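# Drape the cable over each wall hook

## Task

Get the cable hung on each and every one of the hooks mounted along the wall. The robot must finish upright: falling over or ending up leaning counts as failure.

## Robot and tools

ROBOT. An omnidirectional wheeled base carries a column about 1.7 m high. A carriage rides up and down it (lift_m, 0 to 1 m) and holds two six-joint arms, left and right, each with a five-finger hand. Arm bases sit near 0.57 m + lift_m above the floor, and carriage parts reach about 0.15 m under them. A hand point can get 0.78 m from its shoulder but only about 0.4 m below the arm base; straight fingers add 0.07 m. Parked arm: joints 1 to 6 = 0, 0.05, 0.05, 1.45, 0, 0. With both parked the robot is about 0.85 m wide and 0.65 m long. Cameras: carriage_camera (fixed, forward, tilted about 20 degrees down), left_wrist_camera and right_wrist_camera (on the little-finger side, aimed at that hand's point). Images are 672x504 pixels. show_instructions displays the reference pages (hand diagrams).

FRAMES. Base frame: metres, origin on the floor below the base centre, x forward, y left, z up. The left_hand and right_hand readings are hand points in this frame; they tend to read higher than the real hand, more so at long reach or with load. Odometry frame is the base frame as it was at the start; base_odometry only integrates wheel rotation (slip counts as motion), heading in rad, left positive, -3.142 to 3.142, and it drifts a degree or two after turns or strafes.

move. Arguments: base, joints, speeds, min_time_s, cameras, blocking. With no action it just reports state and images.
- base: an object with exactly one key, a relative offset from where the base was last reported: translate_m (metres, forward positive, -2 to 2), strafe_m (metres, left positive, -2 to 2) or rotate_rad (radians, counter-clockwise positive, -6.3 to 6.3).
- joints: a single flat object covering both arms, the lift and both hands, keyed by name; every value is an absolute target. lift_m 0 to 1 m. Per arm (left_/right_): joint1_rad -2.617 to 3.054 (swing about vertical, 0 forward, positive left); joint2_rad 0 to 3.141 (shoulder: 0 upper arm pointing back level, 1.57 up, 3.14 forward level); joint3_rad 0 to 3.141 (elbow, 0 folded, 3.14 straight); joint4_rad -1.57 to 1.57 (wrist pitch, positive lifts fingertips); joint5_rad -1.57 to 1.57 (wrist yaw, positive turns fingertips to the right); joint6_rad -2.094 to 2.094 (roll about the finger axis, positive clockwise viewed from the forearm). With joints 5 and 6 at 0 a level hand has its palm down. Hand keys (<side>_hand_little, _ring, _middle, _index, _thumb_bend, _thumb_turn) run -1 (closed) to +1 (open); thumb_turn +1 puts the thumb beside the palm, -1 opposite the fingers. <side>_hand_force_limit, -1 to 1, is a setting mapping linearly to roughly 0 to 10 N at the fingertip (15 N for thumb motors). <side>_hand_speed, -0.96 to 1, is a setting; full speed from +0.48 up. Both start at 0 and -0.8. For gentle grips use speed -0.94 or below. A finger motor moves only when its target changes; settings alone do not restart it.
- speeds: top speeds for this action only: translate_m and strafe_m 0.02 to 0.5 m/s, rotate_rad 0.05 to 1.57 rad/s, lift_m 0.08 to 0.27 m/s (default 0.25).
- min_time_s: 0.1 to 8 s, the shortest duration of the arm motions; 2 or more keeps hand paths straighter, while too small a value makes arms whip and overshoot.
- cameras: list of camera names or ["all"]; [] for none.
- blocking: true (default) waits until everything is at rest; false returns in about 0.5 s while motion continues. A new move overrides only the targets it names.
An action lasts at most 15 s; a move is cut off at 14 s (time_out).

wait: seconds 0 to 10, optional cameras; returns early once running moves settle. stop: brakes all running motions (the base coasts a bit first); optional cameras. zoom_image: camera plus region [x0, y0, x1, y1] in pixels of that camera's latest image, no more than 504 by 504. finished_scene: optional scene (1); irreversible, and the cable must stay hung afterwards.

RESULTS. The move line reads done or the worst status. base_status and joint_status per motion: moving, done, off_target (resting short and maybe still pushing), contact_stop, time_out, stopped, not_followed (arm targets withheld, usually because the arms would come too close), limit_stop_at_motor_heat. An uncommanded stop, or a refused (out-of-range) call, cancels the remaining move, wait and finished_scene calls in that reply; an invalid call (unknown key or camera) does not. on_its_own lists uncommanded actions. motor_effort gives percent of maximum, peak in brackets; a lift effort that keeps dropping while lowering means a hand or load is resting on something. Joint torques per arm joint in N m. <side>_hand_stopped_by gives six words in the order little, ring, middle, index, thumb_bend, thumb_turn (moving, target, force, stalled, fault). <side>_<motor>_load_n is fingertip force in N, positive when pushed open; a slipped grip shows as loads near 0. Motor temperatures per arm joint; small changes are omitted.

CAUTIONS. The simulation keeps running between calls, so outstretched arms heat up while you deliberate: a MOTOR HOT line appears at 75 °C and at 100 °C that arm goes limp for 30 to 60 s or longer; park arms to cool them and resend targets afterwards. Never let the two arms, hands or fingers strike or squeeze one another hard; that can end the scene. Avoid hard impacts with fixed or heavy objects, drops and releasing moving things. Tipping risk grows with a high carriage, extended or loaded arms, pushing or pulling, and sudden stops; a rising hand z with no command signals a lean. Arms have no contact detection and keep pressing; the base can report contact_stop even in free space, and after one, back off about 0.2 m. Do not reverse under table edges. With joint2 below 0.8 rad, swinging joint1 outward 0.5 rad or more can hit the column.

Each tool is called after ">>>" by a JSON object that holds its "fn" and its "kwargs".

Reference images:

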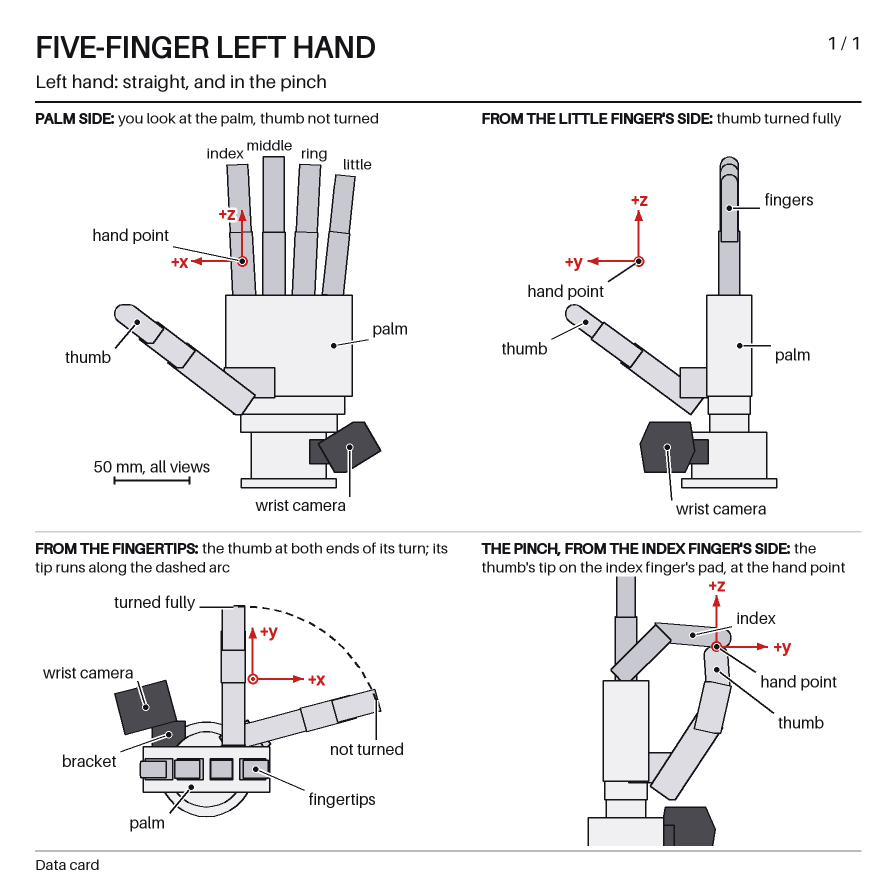

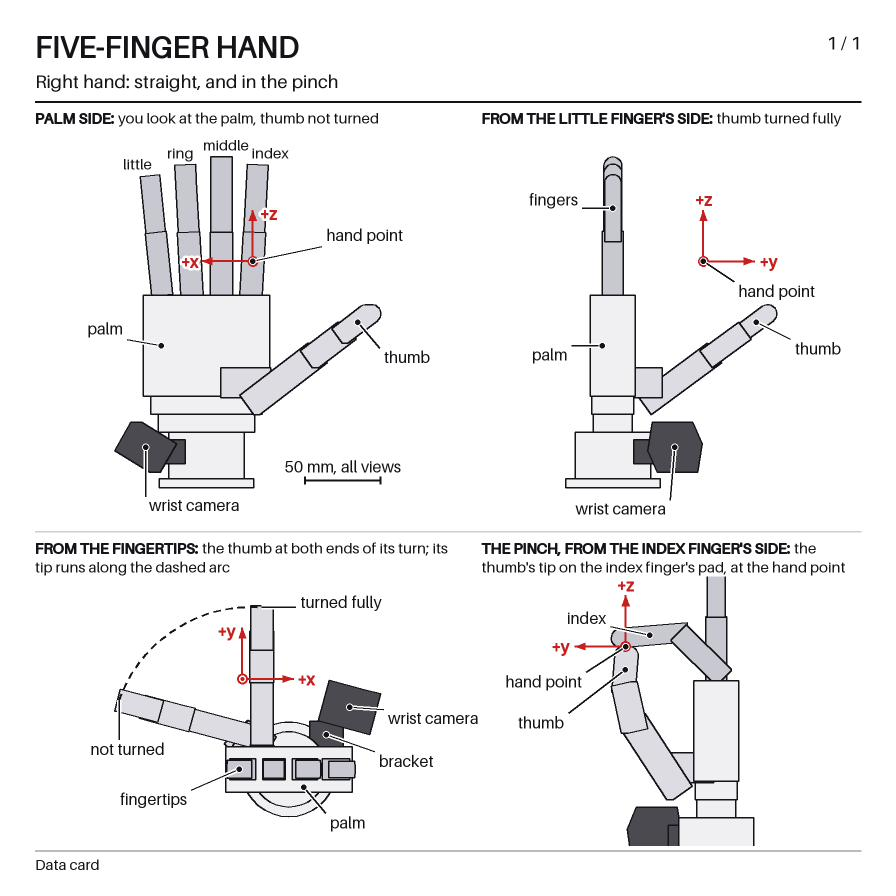

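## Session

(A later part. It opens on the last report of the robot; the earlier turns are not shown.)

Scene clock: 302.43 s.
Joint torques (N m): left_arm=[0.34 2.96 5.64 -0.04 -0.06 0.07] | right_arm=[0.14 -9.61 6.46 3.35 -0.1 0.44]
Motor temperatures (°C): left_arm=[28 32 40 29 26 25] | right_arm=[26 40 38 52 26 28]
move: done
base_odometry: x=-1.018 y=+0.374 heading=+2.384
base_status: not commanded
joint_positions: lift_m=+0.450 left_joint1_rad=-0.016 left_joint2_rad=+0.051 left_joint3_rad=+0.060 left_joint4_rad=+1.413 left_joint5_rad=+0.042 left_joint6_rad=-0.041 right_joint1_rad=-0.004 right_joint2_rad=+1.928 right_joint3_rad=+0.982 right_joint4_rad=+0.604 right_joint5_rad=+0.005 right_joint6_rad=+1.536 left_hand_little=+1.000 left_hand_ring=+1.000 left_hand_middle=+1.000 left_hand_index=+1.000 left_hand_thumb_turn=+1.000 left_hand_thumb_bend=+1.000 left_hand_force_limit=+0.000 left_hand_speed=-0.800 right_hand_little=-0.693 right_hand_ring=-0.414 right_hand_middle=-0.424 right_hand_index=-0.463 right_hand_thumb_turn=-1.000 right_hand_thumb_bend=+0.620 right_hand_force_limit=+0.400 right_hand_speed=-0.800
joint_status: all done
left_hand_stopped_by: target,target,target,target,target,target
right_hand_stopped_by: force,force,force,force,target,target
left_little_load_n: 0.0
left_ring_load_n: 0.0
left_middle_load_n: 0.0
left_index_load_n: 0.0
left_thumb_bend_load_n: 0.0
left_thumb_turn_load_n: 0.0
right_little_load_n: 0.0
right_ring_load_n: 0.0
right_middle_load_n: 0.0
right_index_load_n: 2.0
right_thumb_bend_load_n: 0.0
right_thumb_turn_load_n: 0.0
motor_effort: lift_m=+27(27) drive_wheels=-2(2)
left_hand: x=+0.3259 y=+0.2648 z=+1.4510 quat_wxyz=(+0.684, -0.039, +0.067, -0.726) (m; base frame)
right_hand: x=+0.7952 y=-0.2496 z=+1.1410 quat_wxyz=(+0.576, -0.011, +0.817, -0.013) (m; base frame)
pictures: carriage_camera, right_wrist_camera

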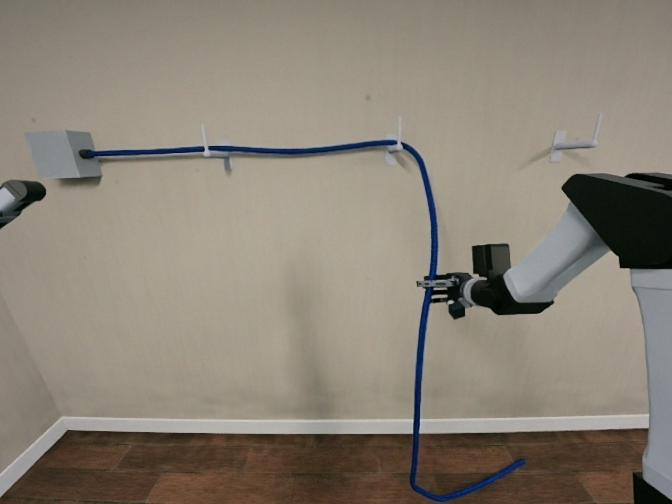

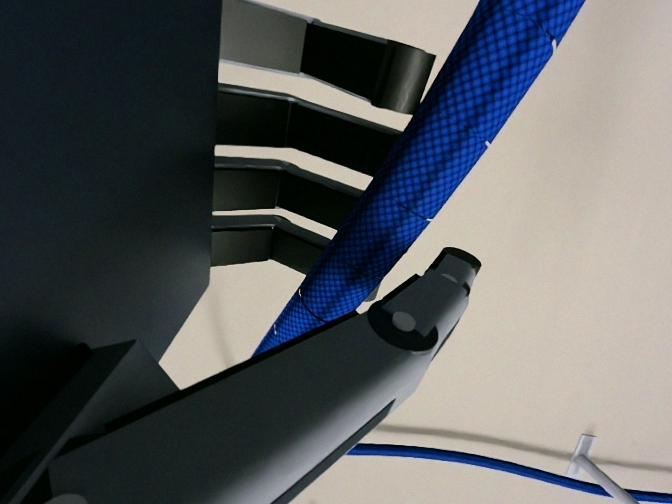

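>>> {"fn": "move", "kwargs": {"joints": {"lift_m": 0.27}, "speeds": {"lift_m": 0.08}, "cameras": ["carriage_camera", "right_wrist_camera"]}}

Scene clock: 307.30 s.
Joint torques (N m): left_arm=[0.24 2.93 5.72 -0.1 -0.09 0] | right_arm=[0.23 -9.26 5.33 1.95 -0.1 0.1]
move: done
base_odometry: x=-1.018 y=+0.374 heading=+2.384
base_status: not commanded
joint_positions: lift_m=+0.270 left_joint1_rad=-0.016 left_joint2_rad=+0.051 left_joint3_rad=+0.060 left_joint4_rad=+1.413 left_joint5_rad=+0.042 left_joint6_rad=-0.041 right_joint1_rad=-0.004 right_joint2_rad=+1.922 right_joint3_rad=+0.998 right_joint4_rad=+0.727 right_joint5_rad=+0.005 right_joint6_rad=+1.569 left_hand_little=+1.000 left_hand_ring=+1.000 left_hand_middle=+1.000 left_hand_index=+1.000 left_hand_thumb_turn=+1.000 left_hand_thumb_bend=+1.000 left_hand_force_limit=+0.000 left_hand_speed=-0.800 right_hand_little=-0.693 right_hand_ring=-0.414 right_hand_middle=-0.424 right_hand_index=-0.463 right_hand_thumb_turn=-1.000 right_hand_thumb_bend=+0.620 right_hand_force_limit=+0.400 right_hand_speed=-0.800
joint_status: all done
left_hand_stopped_by: target,target,target,target,target,target
right_hand_stopped_by: force,force,force,force,target,target
left_little_load_n: 0.0
left_ring_load_n: 0.0
left_middle_load_n: 0.0
left_index_load_n: -0.5
left_thumb_bend_load_n: 0.0
left_thumb_turn_load_n: 0.0
right_little_load_n: 0.0
right_ring_load_n: 0.0
right_middle_load_n: 0.0
right_index_load_n: 2.5
right_thumb_bend_load_n: 0.0
right_thumb_turn_load_n: 0.0
motor_effort: lift_m=+25(26) drive_wheels=-1(2)
left_hand: x=+0.3259 y=+0.2648 z=+1.2712 quat_wxyz=(+0.684, -0.039, +0.067, -0.726) (m; base frame)
right_hand: x=+0.8040 y=-0.2506 z=+1.0069 quat_wxyz=(+0.634, +0.002, +0.773, -0.004) (m; base frame)
pictures: carriage_camera, right_wrist_camera

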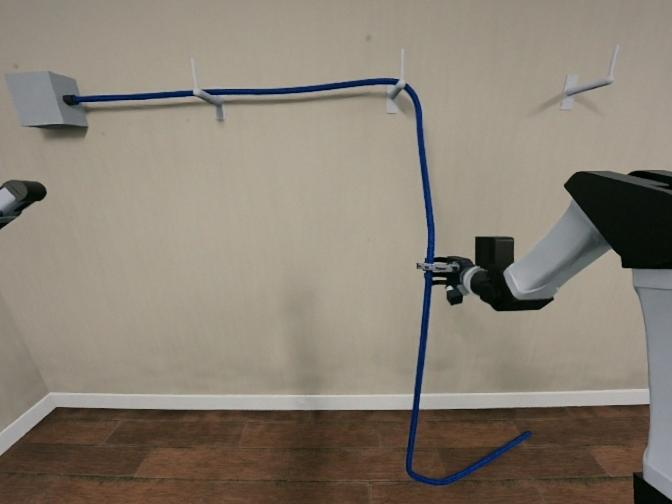

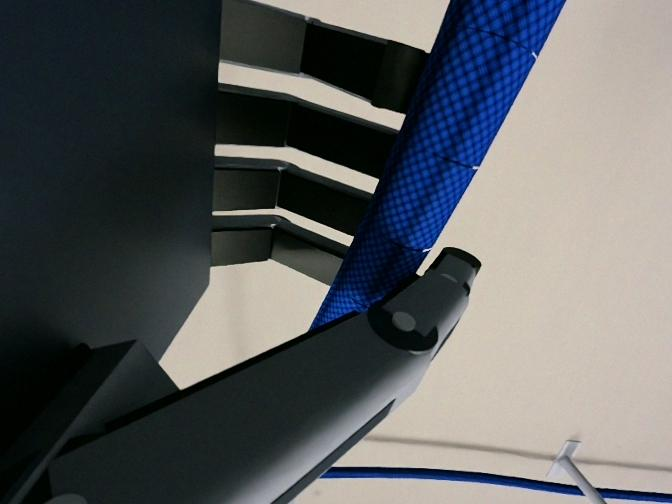

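>>> {"fn": "move", "kwargs": {"joints": {"lift_m": 0.13}, "speeds": {"lift_m": 0.08}, "cameras": ["carriage_camera", "right_wrist_camera"]}}

Scene clock: 312.57 s.
Joint torques (N m): left_arm=[0.18 3.1 5.61 -0.08 -0.09 0.1] | right_arm=[0.18 -8.77 5.34 1.72 -0.1 -0.02]
move: done
base_odometry: x=-1.018 y=+0.374 heading=+2.384
base_status: not commanded
joint_positions: lift_m=+0.130 left_joint1_rad=-0.016 left_joint2_rad=+0.051 left_joint3_rad=+0.060 left_joint4_rad=+1.413 left_joint5_rad=+0.042 left_joint6_rad=-0.041 right_joint1_rad=-0.004 right_joint2_rad=+1.917 right_joint3_rad=+0.998 right_joint4_rad=+0.747 right_joint5_rad=+0.005 right_joint6_rad=+1.581 left_hand_little=+1.000 left_hand_ring=+1.000 left_hand_middle=+1.000 left_hand_index=+1.000 left_hand_thumb_turn=+1.000 left_hand_thumb_bend=+1.000 left_hand_force_limit=+0.000 left_hand_speed=-0.800 right_hand_little=-0.693 right_hand_ring=-0.414 right_hand_middle=-0.424 right_hand_index=-0.463 right_hand_thumb_turn=-1.000 right_hand_thumb_bend=+0.620 right_hand_force_limit=+0.400 right_hand_speed=-0.800
joint_status: all done
left_hand_stopped_by: target,target,target,target,target,target
right_hand_stopped_by: force,force,force,force,target,target
left_little_load_n: 0.0
left_ring_load_n: -0.5
left_middle_load_n: 0.0
left_index_load_n: 0.0
left_thumb_bend_load_n: 0.0
left_thumb_turn_load_n: 0.0
right_little_load_n: 0.5
right_ring_load_n: 0.5
right_middle_load_n: 0.0
right_index_load_n: 2.5
right_thumb_bend_load_n: 1.0
right_thumb_turn_load_n: 1.5
motor_effort: lift_m=+25(25) drive_wheels=+0(2)
left_hand: x=+0.3259 y=+0.2648 z=+1.1313 quat_wxyz=(+0.684, -0.039, +0.067, -0.726) (m; base frame)
right_hand: x=+0.8041 y=-0.2509 z=+0.8758 quat_wxyz=(+0.644, +0.007, +0.765, +0.000) (m; base frame)
pictures: carriage_camera, right_wrist_camera

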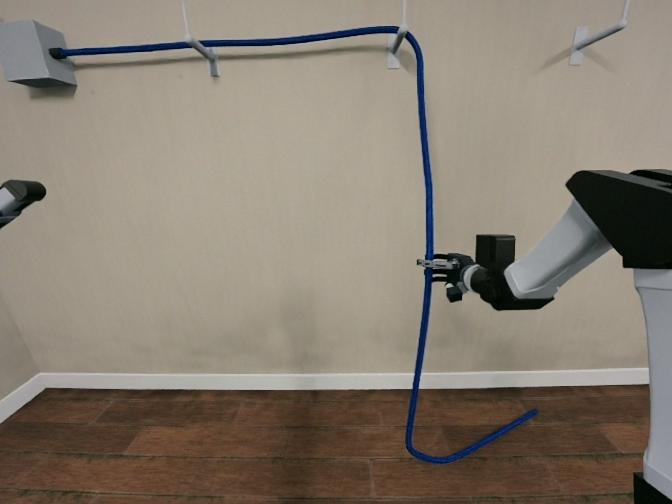

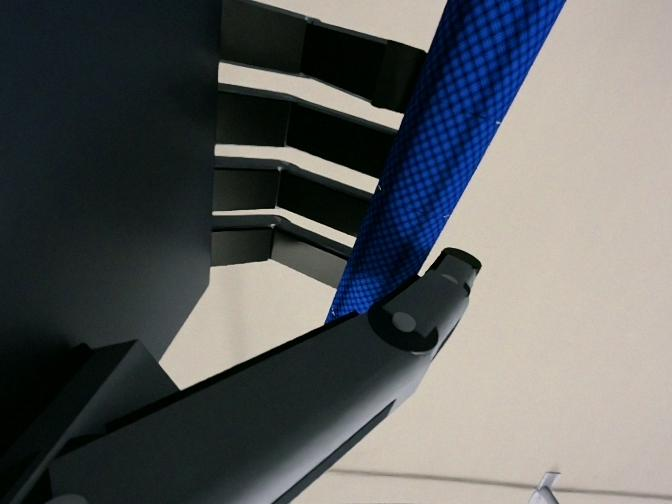

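>>> {"fn": "move", "kwargs": {"joints": {"lift_m": 0.09}, "speeds": {"lift_m": 0.08}}}

>>> {"fn": "move", "kwargs": {"joints": {"right_hand_thumb_bend": -0.3, "right_hand_force_limit": 0.6, "right_hand_index": -0.9, "right_hand_middle": -0.9, "right_hand_ring": -0.9}, "cameras": ["right_wrist_camera"]}}

Scene clock: 318.07 s.
Joint torques (N m): left_arm=[0.27 2.86 5.83 -0.08 -0.09 0.1] | right_arm=[0.17 -8.49 5.39 1.8 -0.13 -0.04]
Motor temperatures (°C): left_arm=[28 32 40 28 26 25] | right_arm=[26 42 38 47 26 28]
move: done
base_odometry: x=-1.018 y=+0.374 heading=+2.384
base_status: not commanded
joint_positions: lift_m=+0.090 left_joint1_rad=-0.016 left_joint2_rad=+0.051 left_joint3_rad=+0.060 left_joint4_rad=+1.413 left_joint5_rad=+0.042 left_joint6_rad=-0.041 right_joint1_rad=-0.004 right_joint2_rad=+1.913 right_joint3_rad=+0.998 right_joint4_rad=+0.742 right_joint5_rad=+0.005 right_joint6_rad=+1.581 left_hand_little=+1.000 left_hand_ring=+1.000 left_hand_middle=+1.000 left_hand_index=+1.000 left_hand_thumb_turn=+1.000 left_hand_thumb_bend=+1.000 left_hand_force_limit=+0.000 left_hand_speed=-0.800 right_hand_little=-0.693 right_hand_ring=-0.414 right_hand_middle=-0.424 right_hand_index=-0.463 right_hand_thumb_turn=-1.000 right_hand_thumb_bend=+0.620 right_hand_force_limit=+0.400 right_hand_speed=-0.800
joint_status: all done
left_hand_stopped_by: target,target,target,target,target,target
right_hand_stopped_by: force,force,force,force,target,target
left_little_load_n: 0.0
left_ring_load_n: 0.0
left_middle_load_n: 0.0
left_index_load_n: 0.0
left_thumb_bend_load_n: 0.0
left_thumb_turn_load_n: 0.0
right_little_load_n: 0.5
right_ring_load_n: 0.0
right_middle_load_n: 0.0
right_index_load_n: 2.0
right_thumb_bend_load_n: 1.0
right_thumb_turn_load_n: 1.0
motor_effort: lift_m=+25(25) drive_wheels=-1(1)
left_hand: x=+0.3259 y=+0.2648 z=+1.0913 quat_wxyz=(+0.684, -0.039, +0.067, -0.726) (m; base frame)
right_hand: x=+0.8037 y=-0.2509 z=+0.8365 quat_wxyz=(+0.643, +0.007, +0.765, +0.000) (m; base frame)
pictures: none

Scene clock: 321.53 s.
Joint torques (N m): left_arm=[0.28 2.95 5.64 -0.05 -0.13 0.07] | right_arm=[0.1 -8.47 5.37 1.79 -0.1 0.06]
move: off_target
base_odometry: x=-1.018 y=+0.374 heading=+2.384
base_status: not commanded
joint_positions: lift_m=+0.090 left_joint1_rad=-0.016 left_joint2_rad=+0.051 left_joint3_rad=+0.060 left_joint4_rad=+1.413 left_joint5_rad=+0.042 left_joint6_rad=-0.041 right_joint1_rad=-0.004 right_joint2_rad=+1.913 right_joint3_rad=+0.998 right_joint4_rad=+0.741 right_joint5_rad=+0.005 right_joint6_rad=+1.573 left_hand_little=+1.000 left_hand_ring=+1.000 left_hand_middle=+1.000 left_hand_index=+1.000 left_hand_thumb_turn=+1.000 left_hand_thumb_bend=+1.000 left_hand_force_limit=+0.000 left_hand_speed=-0.800 right_hand_little=-0.692 right_hand_ring=-0.414 right_hand_middle=-0.424 right_hand_index=-0.462 right_hand_thumb_turn=-0.999 right_hand_thumb_bend=+0.411 right_hand_force_limit=+0.600 right_hand_speed=-0.800
joint_status: right_hand_ring off_target (ended at -0.414, target -0.900); right_hand_middle off_target (ended at -0.424, target -0.900); right_hand_index off_target (ended at -0.462, target -0.900); right_hand_thumb_bend off_target (ended at +0.411, target -0.300); the others done
left_hand_stopped_by: target,target,target,target,target,target
right_hand_stopped_by: force,force,force,force,force,target
left_little_load_n: 0.5
left_ring_load_n: 0.0
left_middle_load_n: 0.0
left_index_load_n: 0.0
left_thumb_bend_load_n: 0.0
left_thumb_turn_load_n: 0.0
right_little_load_n: 3.5
right_ring_load_n: 0.0
right_middle_load_n: 0.5
right_index_load_n: 6.0
right_thumb_bend_load_n: 13.0
right_thumb_turn_load_n: 10.0
motor_effort: lift_m=+25(25) drive_wheels=+0(2)
left_hand: x=+0.3259 y=+0.2648 z=+1.0913 quat_wxyz=(+0.684, -0.039, +0.067, -0.726) (m; base frame)
right_hand: x=+0.8036 y=-0.2507 z=+0.8359 quat_wxyz=(+0.643, +0.004, +0.766, -0.002) (m; base frame)
pictures: right_wrist_camera

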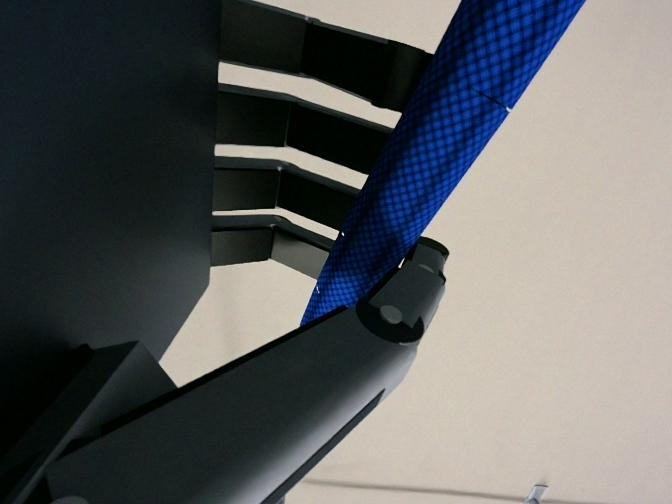

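>>> {"fn": "move", "kwargs": {"base": {"strafe_m": -0.3}, "joints": {"lift_m": 0.22, "right_joint6_rad": 1.1}, "speeds": {"strafe_m": 0.12, "lift_m": 0.08}, "min_time_s": 2.5, "cameras": ["carriage_camera"]}}

>>> {"fn": "move", "kwargs": {"base": {"strafe_m": -0.2}, "joints": {"lift_m": 0.42, "right_joint6_rad": 0.7}, "speeds": {"strafe_m": 0.1, "lift_m": 0.1}, "min_time_s": 2.5, "cameras": ["carriage_camera", "right_wrist_camera"]}}

Scene clock: 332.40 s.
Joint torques (N m): left_arm=[0.23 2.99 5.7 -0.08 -0.11 0.05] | right_arm=[-1.32 -8.5 5.41 1.72 0.13 -0.18]
move: off_target
base_odometry: x=-0.812 y=+0.591 heading=+2.384
base_status: done
joint_positions: lift_m=+0.220 left_joint1_rad=-0.016 left_joint2_rad=+0.051 left_joint3_rad=+0.060 left_joint4_rad=+1.413 left_joint5_rad=+0.042 left_joint6_rad=-0.041 right_joint1_rad=+0.013 right_joint2_rad=+1.913 right_joint3_rad=+0.997 right_joint4_rad=+0.745 right_joint5_rad=-0.019 right_joint6_rad=+1.124 left_hand_little=+1.000 left_hand_ring=+1.000 left_hand_middle=+1.000 left_hand_index=+1.000 left_hand_thumb_turn=+1.000 left_hand_thumb_bend=+1.000 left_hand_force_limit=+0.000 left_hand_speed=-0.800 right_hand_little=-0.693 right_hand_ring=-0.414 right_hand_middle=-0.424 right_hand_index=-0.463 right_hand_thumb_turn=-0.999 right_hand_thumb_bend=+0.411 right_hand_force_limit=+0.600 right_hand_speed=-0.800
joint_status: right_joint6_rad off_target (ended at +1.124, target +1.100); the others done
left_hand_stopped_by: target,target,target,target,target,target
right_hand_stopped_by: force,force,force,force,force,target
left_little_load_n: 0.0
left_ring_load_n: 0.0
left_middle_load_n: 0.0
left_index_load_n: 0.0
left_thumb_bend_load_n: 0.0
left_thumb_turn_load_n: 0.0
right_little_load_n: 0.0
right_ring_load_n: 0.0
right_middle_load_n: 2.0
right_index_load_n: 3.5
right_thumb_bend_load_n: 11.0
right_thumb_turn_load_n: 7.0
motor_effort: lift_m=+28(33) drive_wheels=+2(6)
left_hand: x=+0.3259 y=+0.2648 z=+1.2210 quat_wxyz=(+0.684, -0.038, +0.067, -0.726) (m; base frame)
right_hand: x=+0.7958 y=-0.2289 z=+0.9378 quat_wxyz=(+0.631, -0.181, +0.743, -0.132) (m; base frame)
pictures: carriage_camera

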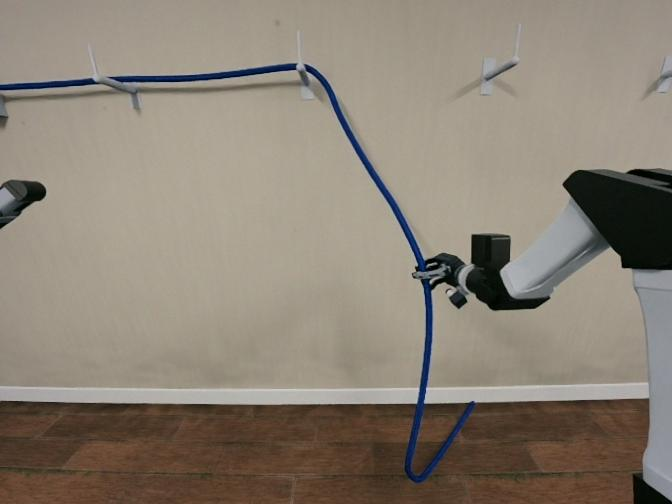

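Scene clock: 335.20 s.
Joint torques (N m): left_arm=[0.29 3.07 5.49 -0.07 -0.1 0.04] | right_arm=[-2.06 -8.46 5.35 2.36 0.4 -0.21]
move: off_target
base_odometry: x=-0.674 y=+0.736 heading=+2.384
base_status: done
joint_positions: lift_m=+0.420 left_joint1_rad=-0.016 left_joint2_rad=+0.051 left_joint3_rad=+0.060 left_joint4_rad=+1.413 left_joint5_rad=+0.042 left_joint6_rad=-0.041 right_joint1_rad=+0.024 right_joint2_rad=+1.913 right_joint3_rad=+0.997 right_joint4_rad=+0.692 right_joint5_rad=-0.043 right_joint6_rad=+0.730 left_hand_little=+1.000 left_hand_ring=+1.000 left_hand_middle=+1.000 left_hand_index=+1.000 left_hand_thumb_turn=+1.000 left_hand_thumb_bend=+1.000 left_hand_force_limit=+0.000 left_hand_speed=-0.800 right_hand_little=-0.693 right_hand_ring=-0.414 right_hand_middle=-0.424 right_hand_index=-0.462 right_hand_thumb_turn=-0.999 right_hand_thumb_bend=+0.411 right_hand_force_limit=+0.600 right_hand_speed=-0.800
joint_status: right_joint6_rad off_target (ended at +0.730, target +0.700); the others done
left_hand_stopped_by: target,target,target,target,target,target
right_hand_stopped_by: force,force,force,force,force,target
left_little_load_n: 0.0
left_ring_load_n: 0.0
left_middle_load_n: 0.0
left_index_load_n: 0.0
left_thumb_bend_load_n: 0.0
left_thumb_turn_load_n: 0.0
right_little_load_n: 0.5
right_ring_load_n: 0.0
right_middle_load_n: 2.0
right_index_load_n: 5.5
right_thumb_bend_load_n: 11.0
right_thumb_turn_load_n: 7.5
motor_effort: lift_m=+27(32) drive_wheels=+0(7)
left_hand: x=+0.3259 y=+0.2648 z=+1.4211 quat_wxyz=(+0.684, -0.038, +0.067, -0.726) (m; base frame)
right_hand: x=+0.7850 y=-0.2231 z=+1.0989 quat_wxyz=(+0.579, -0.339, +0.704, -0.233) (m; base frame)
pictures: carriage_camera, right_wrist_camera

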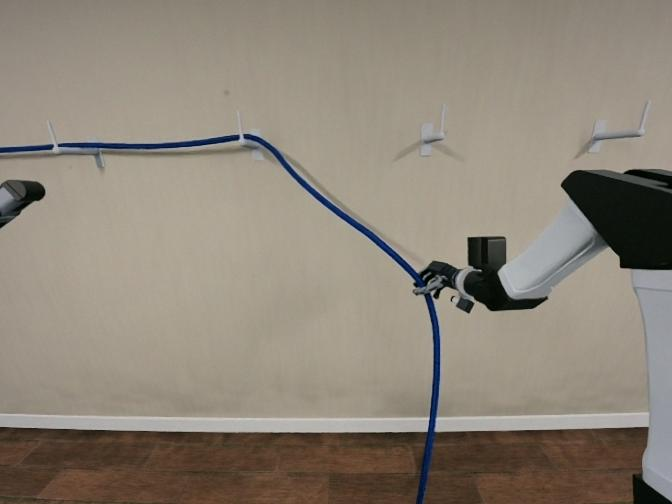

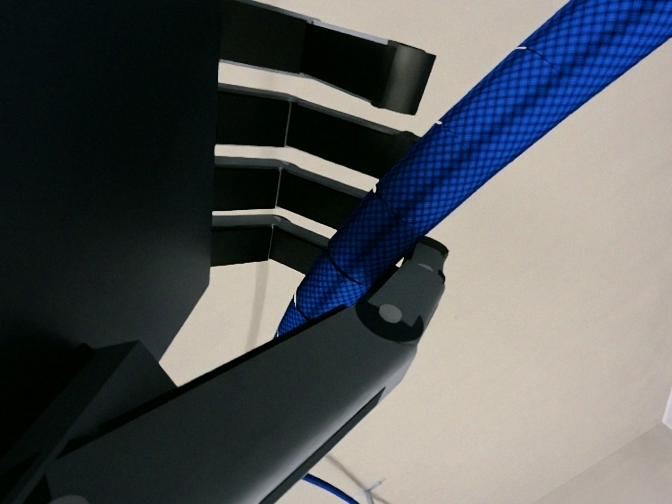

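>>> {"fn": "move", "kwargs": {"base": {"strafe_m": -0.14}, "joints": {"lift_m": 0.6, "right_joint2_rad": 1.8, "right_joint3_rad": 1.4, "right_joint4_rad": 0.4, "right_joint6_rad": 0.35}, "speeds": {"strafe_m": 0.08, "lift_m": 0.12}, "min_time_s": 2.5, "cameras": ["carriage_camera", "right_wrist_camera"]}}

>>> {"fn": "zoom_image", "kwargs": {"camera": "carriage_camera", "region": [120, 120, 560, 400]}}

Scene clock: 346.97 s.
Joint torques (N m): left_arm=[0.43 2.97 5.75 -0.07 -0.03 0.07] | right_arm=[-2.3 -13.27 10.51 3.01 0.44 -0.15]
move: off_target
base_odometry: x=-0.578 y=+0.838 heading=+2.384
base_status: done
joint_positions: lift_m=+0.600 left_joint1_rad=-0.016 left_joint2_rad=+0.051 left_joint3_rad=+0.060 left_joint4_rad=+1.413 left_joint5_rad=+0.042 left_joint6_rad=-0.041 right_joint1_rad=+0.025 right_joint2_rad=+1.866 right_joint3_rad=+1.341 right_joint4_rad=+0.337 right_joint5_rad=-0.047 right_joint6_rad=+0.368 left_hand_little=+1.000 left_hand_ring=+1.000 left_hand_middle=+1.000 left_hand_index=+1.000 left_hand_thumb_turn=+1.000 left_hand_thumb_bend=+1.000 left_hand_force_limit=+0.000 left_hand_speed=-0.800 right_hand_little=-0.693 right_hand_ring=-0.414 right_hand_middle=-0.424 right_hand_index=-0.463 right_hand_thumb_turn=-0.999 right_hand_thumb_bend=+0.411 right_hand_force_limit=+0.600 right_hand_speed=-0.800
joint_status: right_joint3_rad off_target (ended at +1.341, target +1.400); right_joint4_rad off_target (ended at +0.337, target +0.400); the others done
left_hand_stopped_by: target,target,target,target,target,target
right_hand_stopped_by: force,force,force,force,force,target
left_little_load_n: 0.0
left_ring_load_n: 0.0
left_middle_load_n: 0.0
left_index_load_n: 0.0
left_thumb_bend_load_n: 0.0
left_thumb_turn_load_n: 0.0
right_little_load_n: 0.0
right_ring_load_n: 0.0
right_middle_load_n: 3.0
right_index_load_n: 2.0
right_thumb_bend_load_n: 11.0
right_thumb_turn_load_n: 7.0
motor_effort: lift_m=+28(33) drive_wheels=+0(8)
left_hand: x=+0.3259 y=+0.2648 z=+1.6010 quat_wxyz=(+0.684, -0.038, +0.067, -0.726) (m; base frame)
right_hand: x=+0.8179 y=-0.2337 z=+1.3582 quat_wxyz=(+0.540, -0.456, +0.621, -0.339) (m; base frame)
pictures: carriage_camera, right_wrist_camera

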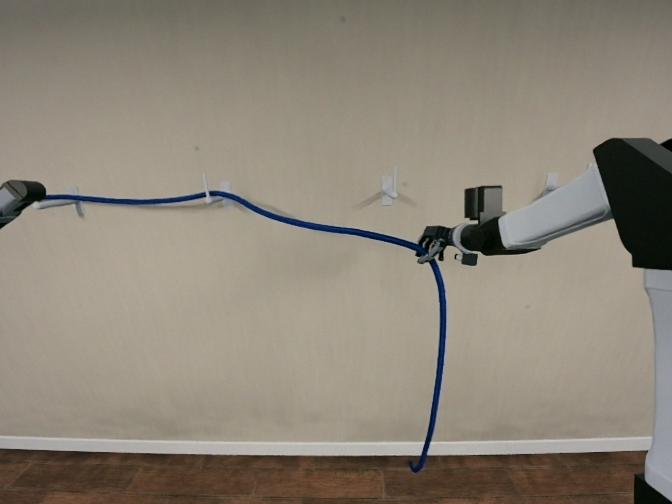

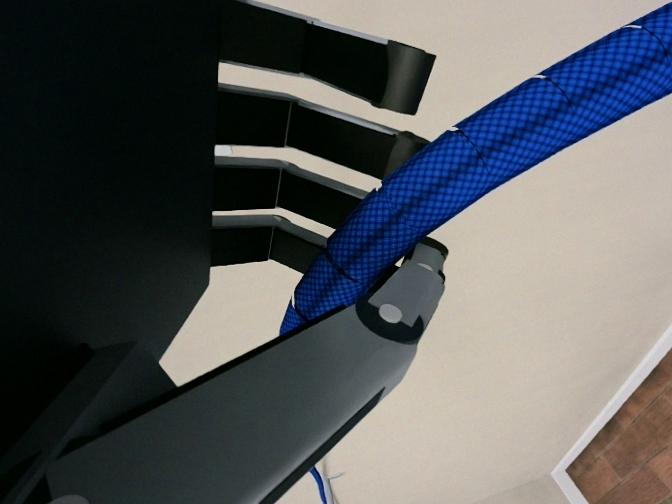

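Scaled by 1.145 from the camera's 672x504 image, which has a finer 960x720 frame.

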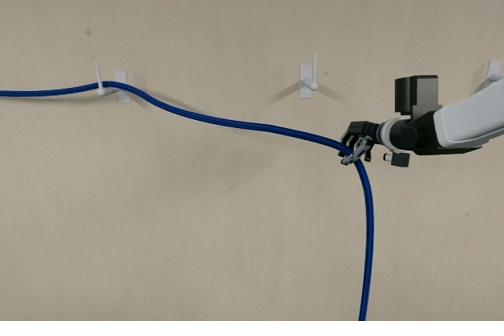

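>>> {"fn": "move", "kwargs": {"base": {"translate_m": 0.07}, "speeds": {"translate_m": 0.08}}}

>>> {"fn": "move", "kwargs": {"base": {"strafe_m": -0.06}, "joints": {"lift_m": 0.78, "right_joint2_rad": 1.7, "right_joint3_rad": 1.75, "right_joint4_rad": 0.05, "right_joint6_rad": 0.1}, "speeds": {"strafe_m": 0.05, "lift_m": 0.12}, "min_time_s": 3, "cameras": ["carriage_camera", "right_wrist_camera"]}}

>>> {"fn": "zoom_image", "kwargs": {"camera": "carriage_camera", "region": [120, 120, 560, 400]}}

Scene clock: 358.57 s.
Joint torques (N m): left_arm=[0.39 3.02 5.72 -0.1 -0.07 0.09] | right_arm=[-1.1 -12.98 10.35 3.29 0.24 0.05]
move: done
base_odometry: x=-0.628 y=+0.886 heading=+2.383
base_status: done
joint_positions: lift_m=+0.600 left_joint1_rad=-0.016 left_joint2_rad=+0.051 left_joint3_rad=+0.060 left_joint4_rad=+1.415 left_joint5_rad=+0.042 left_joint6_rad=-0.041 right_joint1_rad=+0.011 right_joint2_rad=+1.863 right_joint3_rad=+1.341 right_joint4_rad=+0.314 right_joint5_rad=-0.026 right_joint6_rad=+0.350 left_hand_little=+1.000 left_hand_ring=+1.000 left_hand_middle=+1.000 left_hand_index=+1.000 left_hand_thumb_turn=+1.000 left_hand_thumb_bend=+1.000 left_hand_force_limit=+0.000 left_hand_speed=-0.800 right_hand_little=-0.693 right_hand_ring=-0.414 right_hand_middle=-0.424 right_hand_index=-0.463 right_hand_thumb_turn=-0.999 right_hand_thumb_bend=+0.411 right_hand_force_limit=+0.600 right_hand_speed=-0.800
joint_status: not commanded
left_hand_stopped_by: target,target,target,target,target,target
right_hand_stopped_by: force,force,force,force,force,target
left_little_load_n: 0.0
left_ring_load_n: 0.0
left_middle_load_n: 0.0
left_index_load_n: 0.0
left_thumb_bend_load_n: 0.0
left_thumb_turn_load_n: 0.0
right_little_load_n: 0.0
right_ring_load_n: 0.0
right_middle_load_n: 3.0
right_index_load_n: 0.0
right_thumb_bend_load_n: 11.0
right_thumb_turn_load_n: 6.5
motor_effort: lift_m=+28(28) drive_wheels=-6(9)
left_hand: x=+0.3254 y=+0.2648 z=+1.6011 quat_wxyz=(+0.684, -0.038, +0.066, -0.726) (m; base frame)
right_hand: x=+0.8174 y=-0.2467 z=+1.3529 quat_wxyz=(+0.524, -0.455, +0.629, -0.350) (m; base frame)
pictures: none

Scene clock: 361.87 s.
Joint torques (N m): left_arm=[0.13 3.07 5.74 -0.11 -0.08 0.03] | right_arm=[-5.5 -15.64 12.52 3.63 1.14 -0.5]
move: off_target
base_odometry: x=-0.587 y=+0.930 heading=+2.383
base_status: done
joint_positions: lift_m=+0.780 left_joint1_rad=-0.016 left_joint2_rad=+0.051 left_joint3_rad=+0.060 left_joint4_rad=+1.415 left_joint5_rad=+0.042 left_joint6_rad=-0.041 right_joint1_rad=+0.063 right_joint2_rad=+1.799 right_joint3_rad=+1.665 right_joint4_rad=-0.063 right_joint5_rad=-0.114 right_joint6_rad=+0.151 left_hand_little=+1.000 left_hand_ring=+1.000 left_hand_middle=+1.000 left_hand_index=+1.000 left_hand_thumb_turn=+1.000 left_hand_thumb_bend=+1.000 left_hand_force_limit=+0.000 left_hand_speed=-0.800 right_hand_little=-0.693 right_hand_ring=-0.414 right_hand_middle=-0.424 right_hand_index=-0.462 right_hand_thumb_turn=-0.999 right_hand_thumb_bend=+0.411 right_hand_force_limit=+0.600 right_hand_speed=-0.800
joint_status: right_joint3_rad off_target (ended at +1.665, target +1.750); right_joint4_rad off_target (ended at -0.063, target +0.050); right_joint6_rad off_target (ended at +0.151, target +0.100); the others done
left_hand_stopped_by: target,target,target,target,target,target
right_hand_stopped_by: force,force,force,force,force,target
left_little_load_n: 0.0
left_ring_load_n: 0.0
left_middle_load_n: 0.0
left_index_load_n: 0.0
left_thumb_bend_load_n: 0.0
left_thumb_turn_load_n: 0.0
right_little_load_n: 0.0
right_ring_load_n: 0.0
right_middle_load_n: 1.0
right_index_load_n: 11.5
right_thumb_bend_load_n: 11.5
right_thumb_turn_load_n: 10.0
motor_effort: lift_m=+28(33) drive_wheels=+2(10)
left_hand: x=+0.3254 y=+0.2648 z=+1.7811 quat_wxyz=(+0.684, -0.038, +0.066, -0.726) (m; base frame)
right_hand: x=+0.8004 y=-0.2101 z=+1.6287 quat_wxyz=(+0.521, -0.548, +0.545, -0.363) (m; base frame)
pictures: carriage_camera, right_wrist_camera

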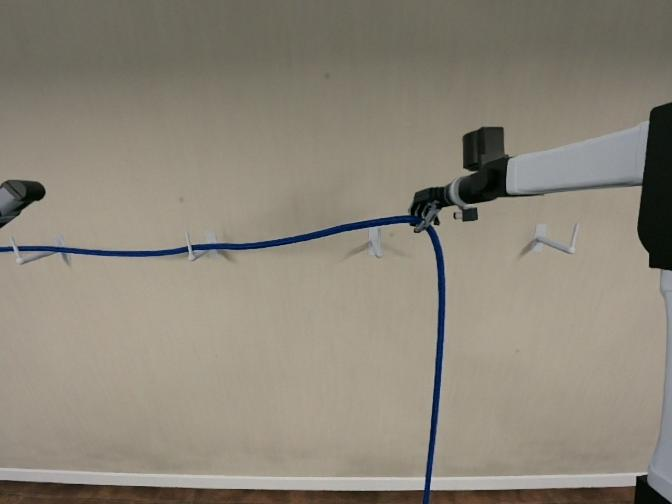

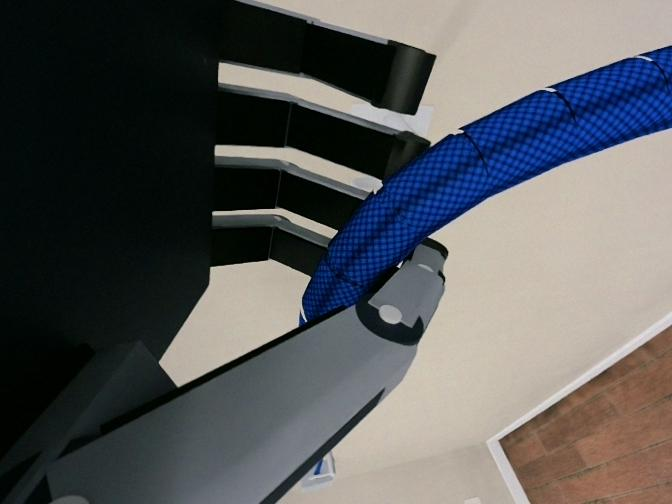

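Scaled by 1.145 from the camera's 672x504 image, which has a finer 960x720 frame.

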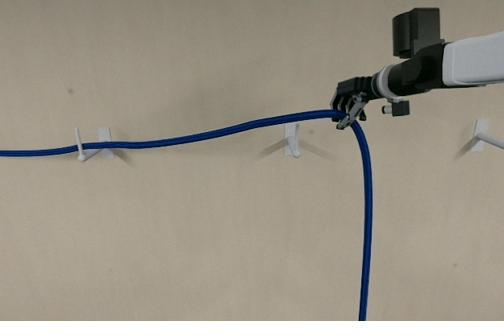

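>>> {"fn": "move", "kwargs": {"base": {"translate_m": 0.05}, "speeds": {"translate_m": 0.06}}}

>>> {"fn": "move", "kwargs": {"base": {"strafe_m": -0.03}, "joints": {"lift_m": 0.86}, "speeds": {"strafe_m": 0.05, "lift_m": 0.08}, "cameras": ["carriage_camera", "right_wrist_camera"]}}

>>> {"fn": "zoom_image", "kwargs": {"camera": "carriage_camera", "region": [300, 160, 500, 310]}}

Scene clock: 369.47 s.
Joint torques (N m): left_arm=[0.35 3.02 5.52 -0.11 -0.11 0.04] | right_arm=[-4.75 -14.45 12.27 3.69 1.01 -0.27]
Motor temperatures (°C): left_arm=[28 32 40 28 26 25] | right_arm=[27 51 45 52 27 28]
move: done
base_odometry: x=-0.623 y=+0.965 heading=+2.383
base_status: done
joint_positions: lift_m=+0.780 left_joint1_rad=-0.016 left_joint2_rad=+0.051 left_joint3_rad=+0.060 left_joint4_rad=+1.416 left_joint5_rad=+0.042 left_joint6_rad=-0.041 right_joint1_rad=+0.054 right_joint2_rad=+1.785 right_joint3_rad=+1.668 right_joint4_rad=-0.069 right_joint5_rad=-0.102 right_joint6_rad=+0.130 left_hand_little=+1.000 left_hand_ring=+1.000 left_hand_middle=+1.000 left_hand_index=+1.000 left_hand_thumb_turn=+1.000 left_hand_thumb_bend=+1.000 left_hand_force_limit=+0.000 left_hand_speed=-0.800 right_hand_little=-0.693 right_hand_ring=-0.414 right_hand_middle=-0.424 right_hand_index=-0.462 right_hand_thumb_turn=-0.999 right_hand_thumb_bend=+0.411 right_hand_force_limit=+0.600 right_hand_speed=-0.800
joint_status: not commanded
left_hand_stopped_by: target,target,target,target,target,target
right_hand_stopped_by: force,force,force,force,force,target
left_little_load_n: 0.0
left_ring_load_n: 0.0
left_middle_load_n: 0.0
left_index_load_n: 0.0
left_thumb_bend_load_n: 0.0
left_thumb_turn_load_n: 0.0
right_little_load_n: 0.0
right_ring_load_n: 0.0
right_middle_load_n: 3.0
right_index_load_n: 4.5
right_thumb_bend_load_n: 11.0
right_thumb_turn_load_n: 8.0
on_its_own: right_joint6_rad moved -0.021 toward your old target +0.100
motor_effort: lift_m=+28(28) drive_wheels=-6(8)
left_hand: x=+0.3253 y=+0.2648 z=+1.7811 quat_wxyz=(+0.684, -0.038, +0.066, -0.726) (m; base frame)
right_hand: x=+0.7990 y=-0.2191 z=+1.6359 quat_wxyz=(+0.515, -0.546, +0.542, -0.378) (m; base frame)
pictures: none

Scene clock: 370.83 s.
Joint torques (N m): left_arm=[0.42 3.06 5.65 -0.11 -0.05 0.07] | right_arm=[-7.61 -14.3 12.18 3.84 1.61 -0.44]
move: done
base_odometry: x=-0.603 y=+0.986 heading=+2.383
base_status: done
joint_positions: lift_m=+0.860 left_joint1_rad=-0.016 left_joint2_rad=+0.051 left_joint3_rad=+0.060 left_joint4_rad=+1.416 left_joint5_rad=+0.042 left_joint6_rad=-0.041 right_joint1_rad=+0.088 right_joint2_rad=+1.785 right_joint3_rad=+1.671 right_joint4_rad=-0.084 right_joint5_rad=-0.160 right_joint6_rad=+0.147 left_hand_little=+1.000 left_hand_ring=+1.000 left_hand_middle=+1.000 left_hand_index=+1.000 left_hand_thumb_turn=+1.000 left_hand_thumb_bend=+1.000 left_hand_force_limit=+0.000 left_hand_speed=-0.800 right_hand_little=-0.693 right_hand_ring=-0.414 right_hand_middle=-0.424 right_hand_index=-0.461 right_hand_thumb_turn=-0.999 right_hand_thumb_bend=+0.411 right_hand_force_limit=+0.600 right_hand_speed=-0.800
joint_status: all done
left_hand_stopped_by: target,target,target,target,target,target
right_hand_stopped_by: force,force,force,force,force,target
left_little_load_n: 0.0
left_ring_load_n: 0.0
left_middle_load_n: 0.0
left_index_load_n: 0.0
left_thumb_bend_load_n: 0.0
left_thumb_turn_load_n: 0.0
right_little_load_n: -0.5
right_ring_load_n: 0.0
right_middle_load_n: 1.5
right_index_load_n: 14.0
right_thumb_bend_load_n: 11.5
right_thumb_turn_load_n: 9.5
motor_effort: lift_m=+28(33) drive_wheels=+4(10)
left_hand: x=+0.3253 y=+0.2648 z=+1.8611 quat_wxyz=(+0.684, -0.038, +0.066, -0.726) (m; base frame)
right_hand: x=+0.7896 y=-0.1883 z=+1.7149 quat_wxyz=(+0.534, -0.566, +0.526, -0.343) (m; base frame)
pictures: carriage_camera, right_wrist_camera

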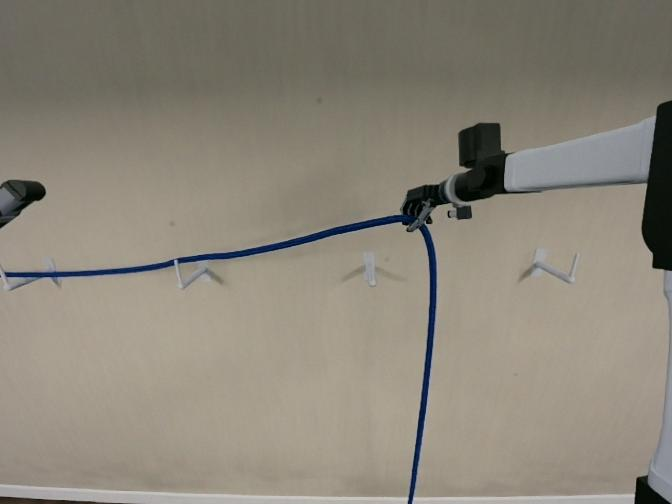

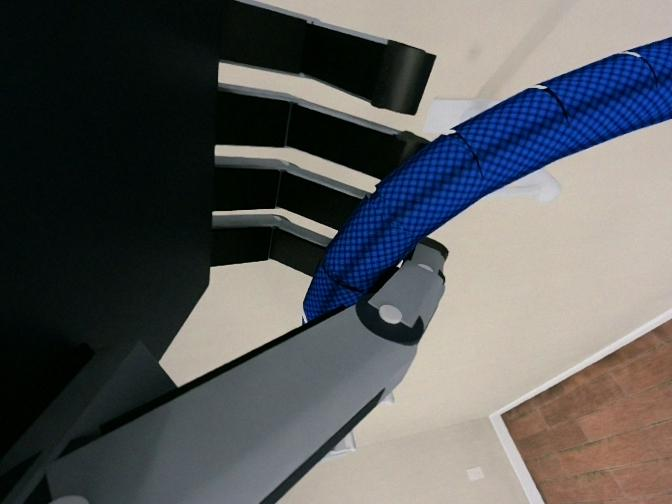

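Scaled by 2.520 from the camera's 672x504 image, which has a finer 960x720 frame.

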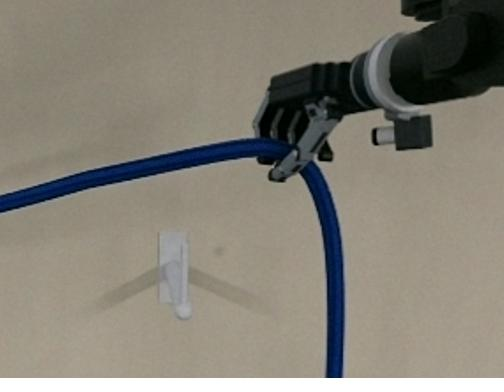

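>>> {"fn": "zoom_image", "kwargs": {"camera": "carriage_camera", "region": [0, 210, 300, 320]}}

Scaled by 1.680 from the camera's 672x504 image, which has a finer 960x720 frame.

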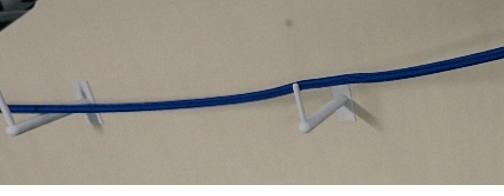

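>>> {"fn": "move", "kwargs": {"joints": {"lift_m": 0.72}, "speeds": {"lift_m": 0.1}, "cameras": ["carriage_camera"]}}

>>> {"fn": "zoom_image", "kwargs": {"camera": "carriage_camera", "region": [0, 140, 440, 260]}}

Scene clock: 386.37 s.
Joint torques (N m): left_arm=[0.12 2.91 5.72 -0.11 -0.13 0.06] | right_arm=[-6.17 -13.97 11.82 3.71 1.28 -0.41]
Motor temperatures (°C): left_arm=[28 32 40 28 26 25] | right_arm=[28 55 49 55 28 28]
move: done
base_odometry: x=-0.603 y=+0.986 heading=+2.383
base_status: not commanded
joint_positions: lift_m=+0.720 left_joint1_rad=-0.016 left_joint2_rad=+0.051 left_joint3_rad=+0.060 left_joint4_rad=+1.416 left_joint5_rad=+0.042 left_joint6_rad=-0.041 right_joint1_rad=+0.071 right_joint2_rad=+1.781 right_joint3_rad=+1.673 right_joint4_rad=-0.075 right_joint5_rad=-0.126 right_joint6_rad=+0.146 left_hand_little=+1.000 left_hand_ring=+1.000 left_hand_middle=+1.000 left_hand_index=+1.000 left_hand_thumb_turn=+1.000 left_hand_thumb_bend=+1.000 left_hand_force_limit=+0.000 left_hand_speed=-0.800 right_hand_little=-0.693 right_hand_ring=-0.414 right_hand_middle=-0.424 right_hand_index=-0.462 right_hand_thumb_turn=-0.999 right_hand_thumb_bend=+0.411 right_hand_force_limit=+0.600 right_hand_speed=-0.800
joint_status: all done
left_hand_stopped_by: target,target,target,target,target,target
right_hand_stopped_by: force,force,force,force,force,target
left_little_load_n: 0.0
left_ring_load_n: 0.0
left_middle_load_n: 0.0
left_index_load_n: 0.0
left_thumb_bend_load_n: 0.0
left_thumb_turn_load_n: 0.0
right_little_load_n: 0.0
right_ring_load_n: 0.5
right_middle_load_n: 2.0
right_index_load_n: 8.0
right_thumb_bend_load_n: 11.5
right_thumb_turn_load_n: 8.5
motor_effort: lift_m=+26(27) drive_wheels=+4(5)
left_hand: x=+0.3253 y=+0.2648 z=+1.7213 quat_wxyz=(+0.684, -0.038, +0.066, -0.726) (m; base frame)
right_hand: x=+0.7946 y=-0.2040 z=+1.5803 quat_wxyz=(+0.528, -0.551, +0.535, -0.362) (m; base frame)
pictures: carriage_camera

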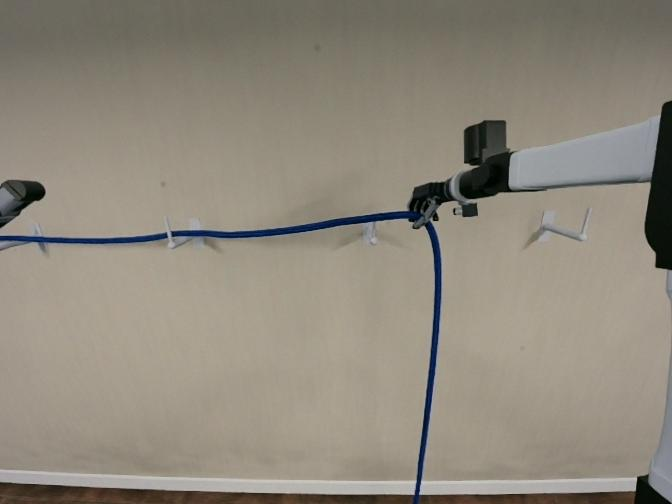

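Scaled by 1.145 from the camera's 672x504 image, which has a finer 960x720 frame.

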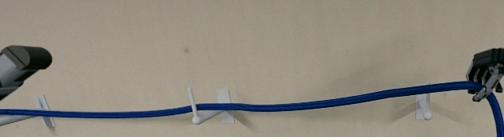

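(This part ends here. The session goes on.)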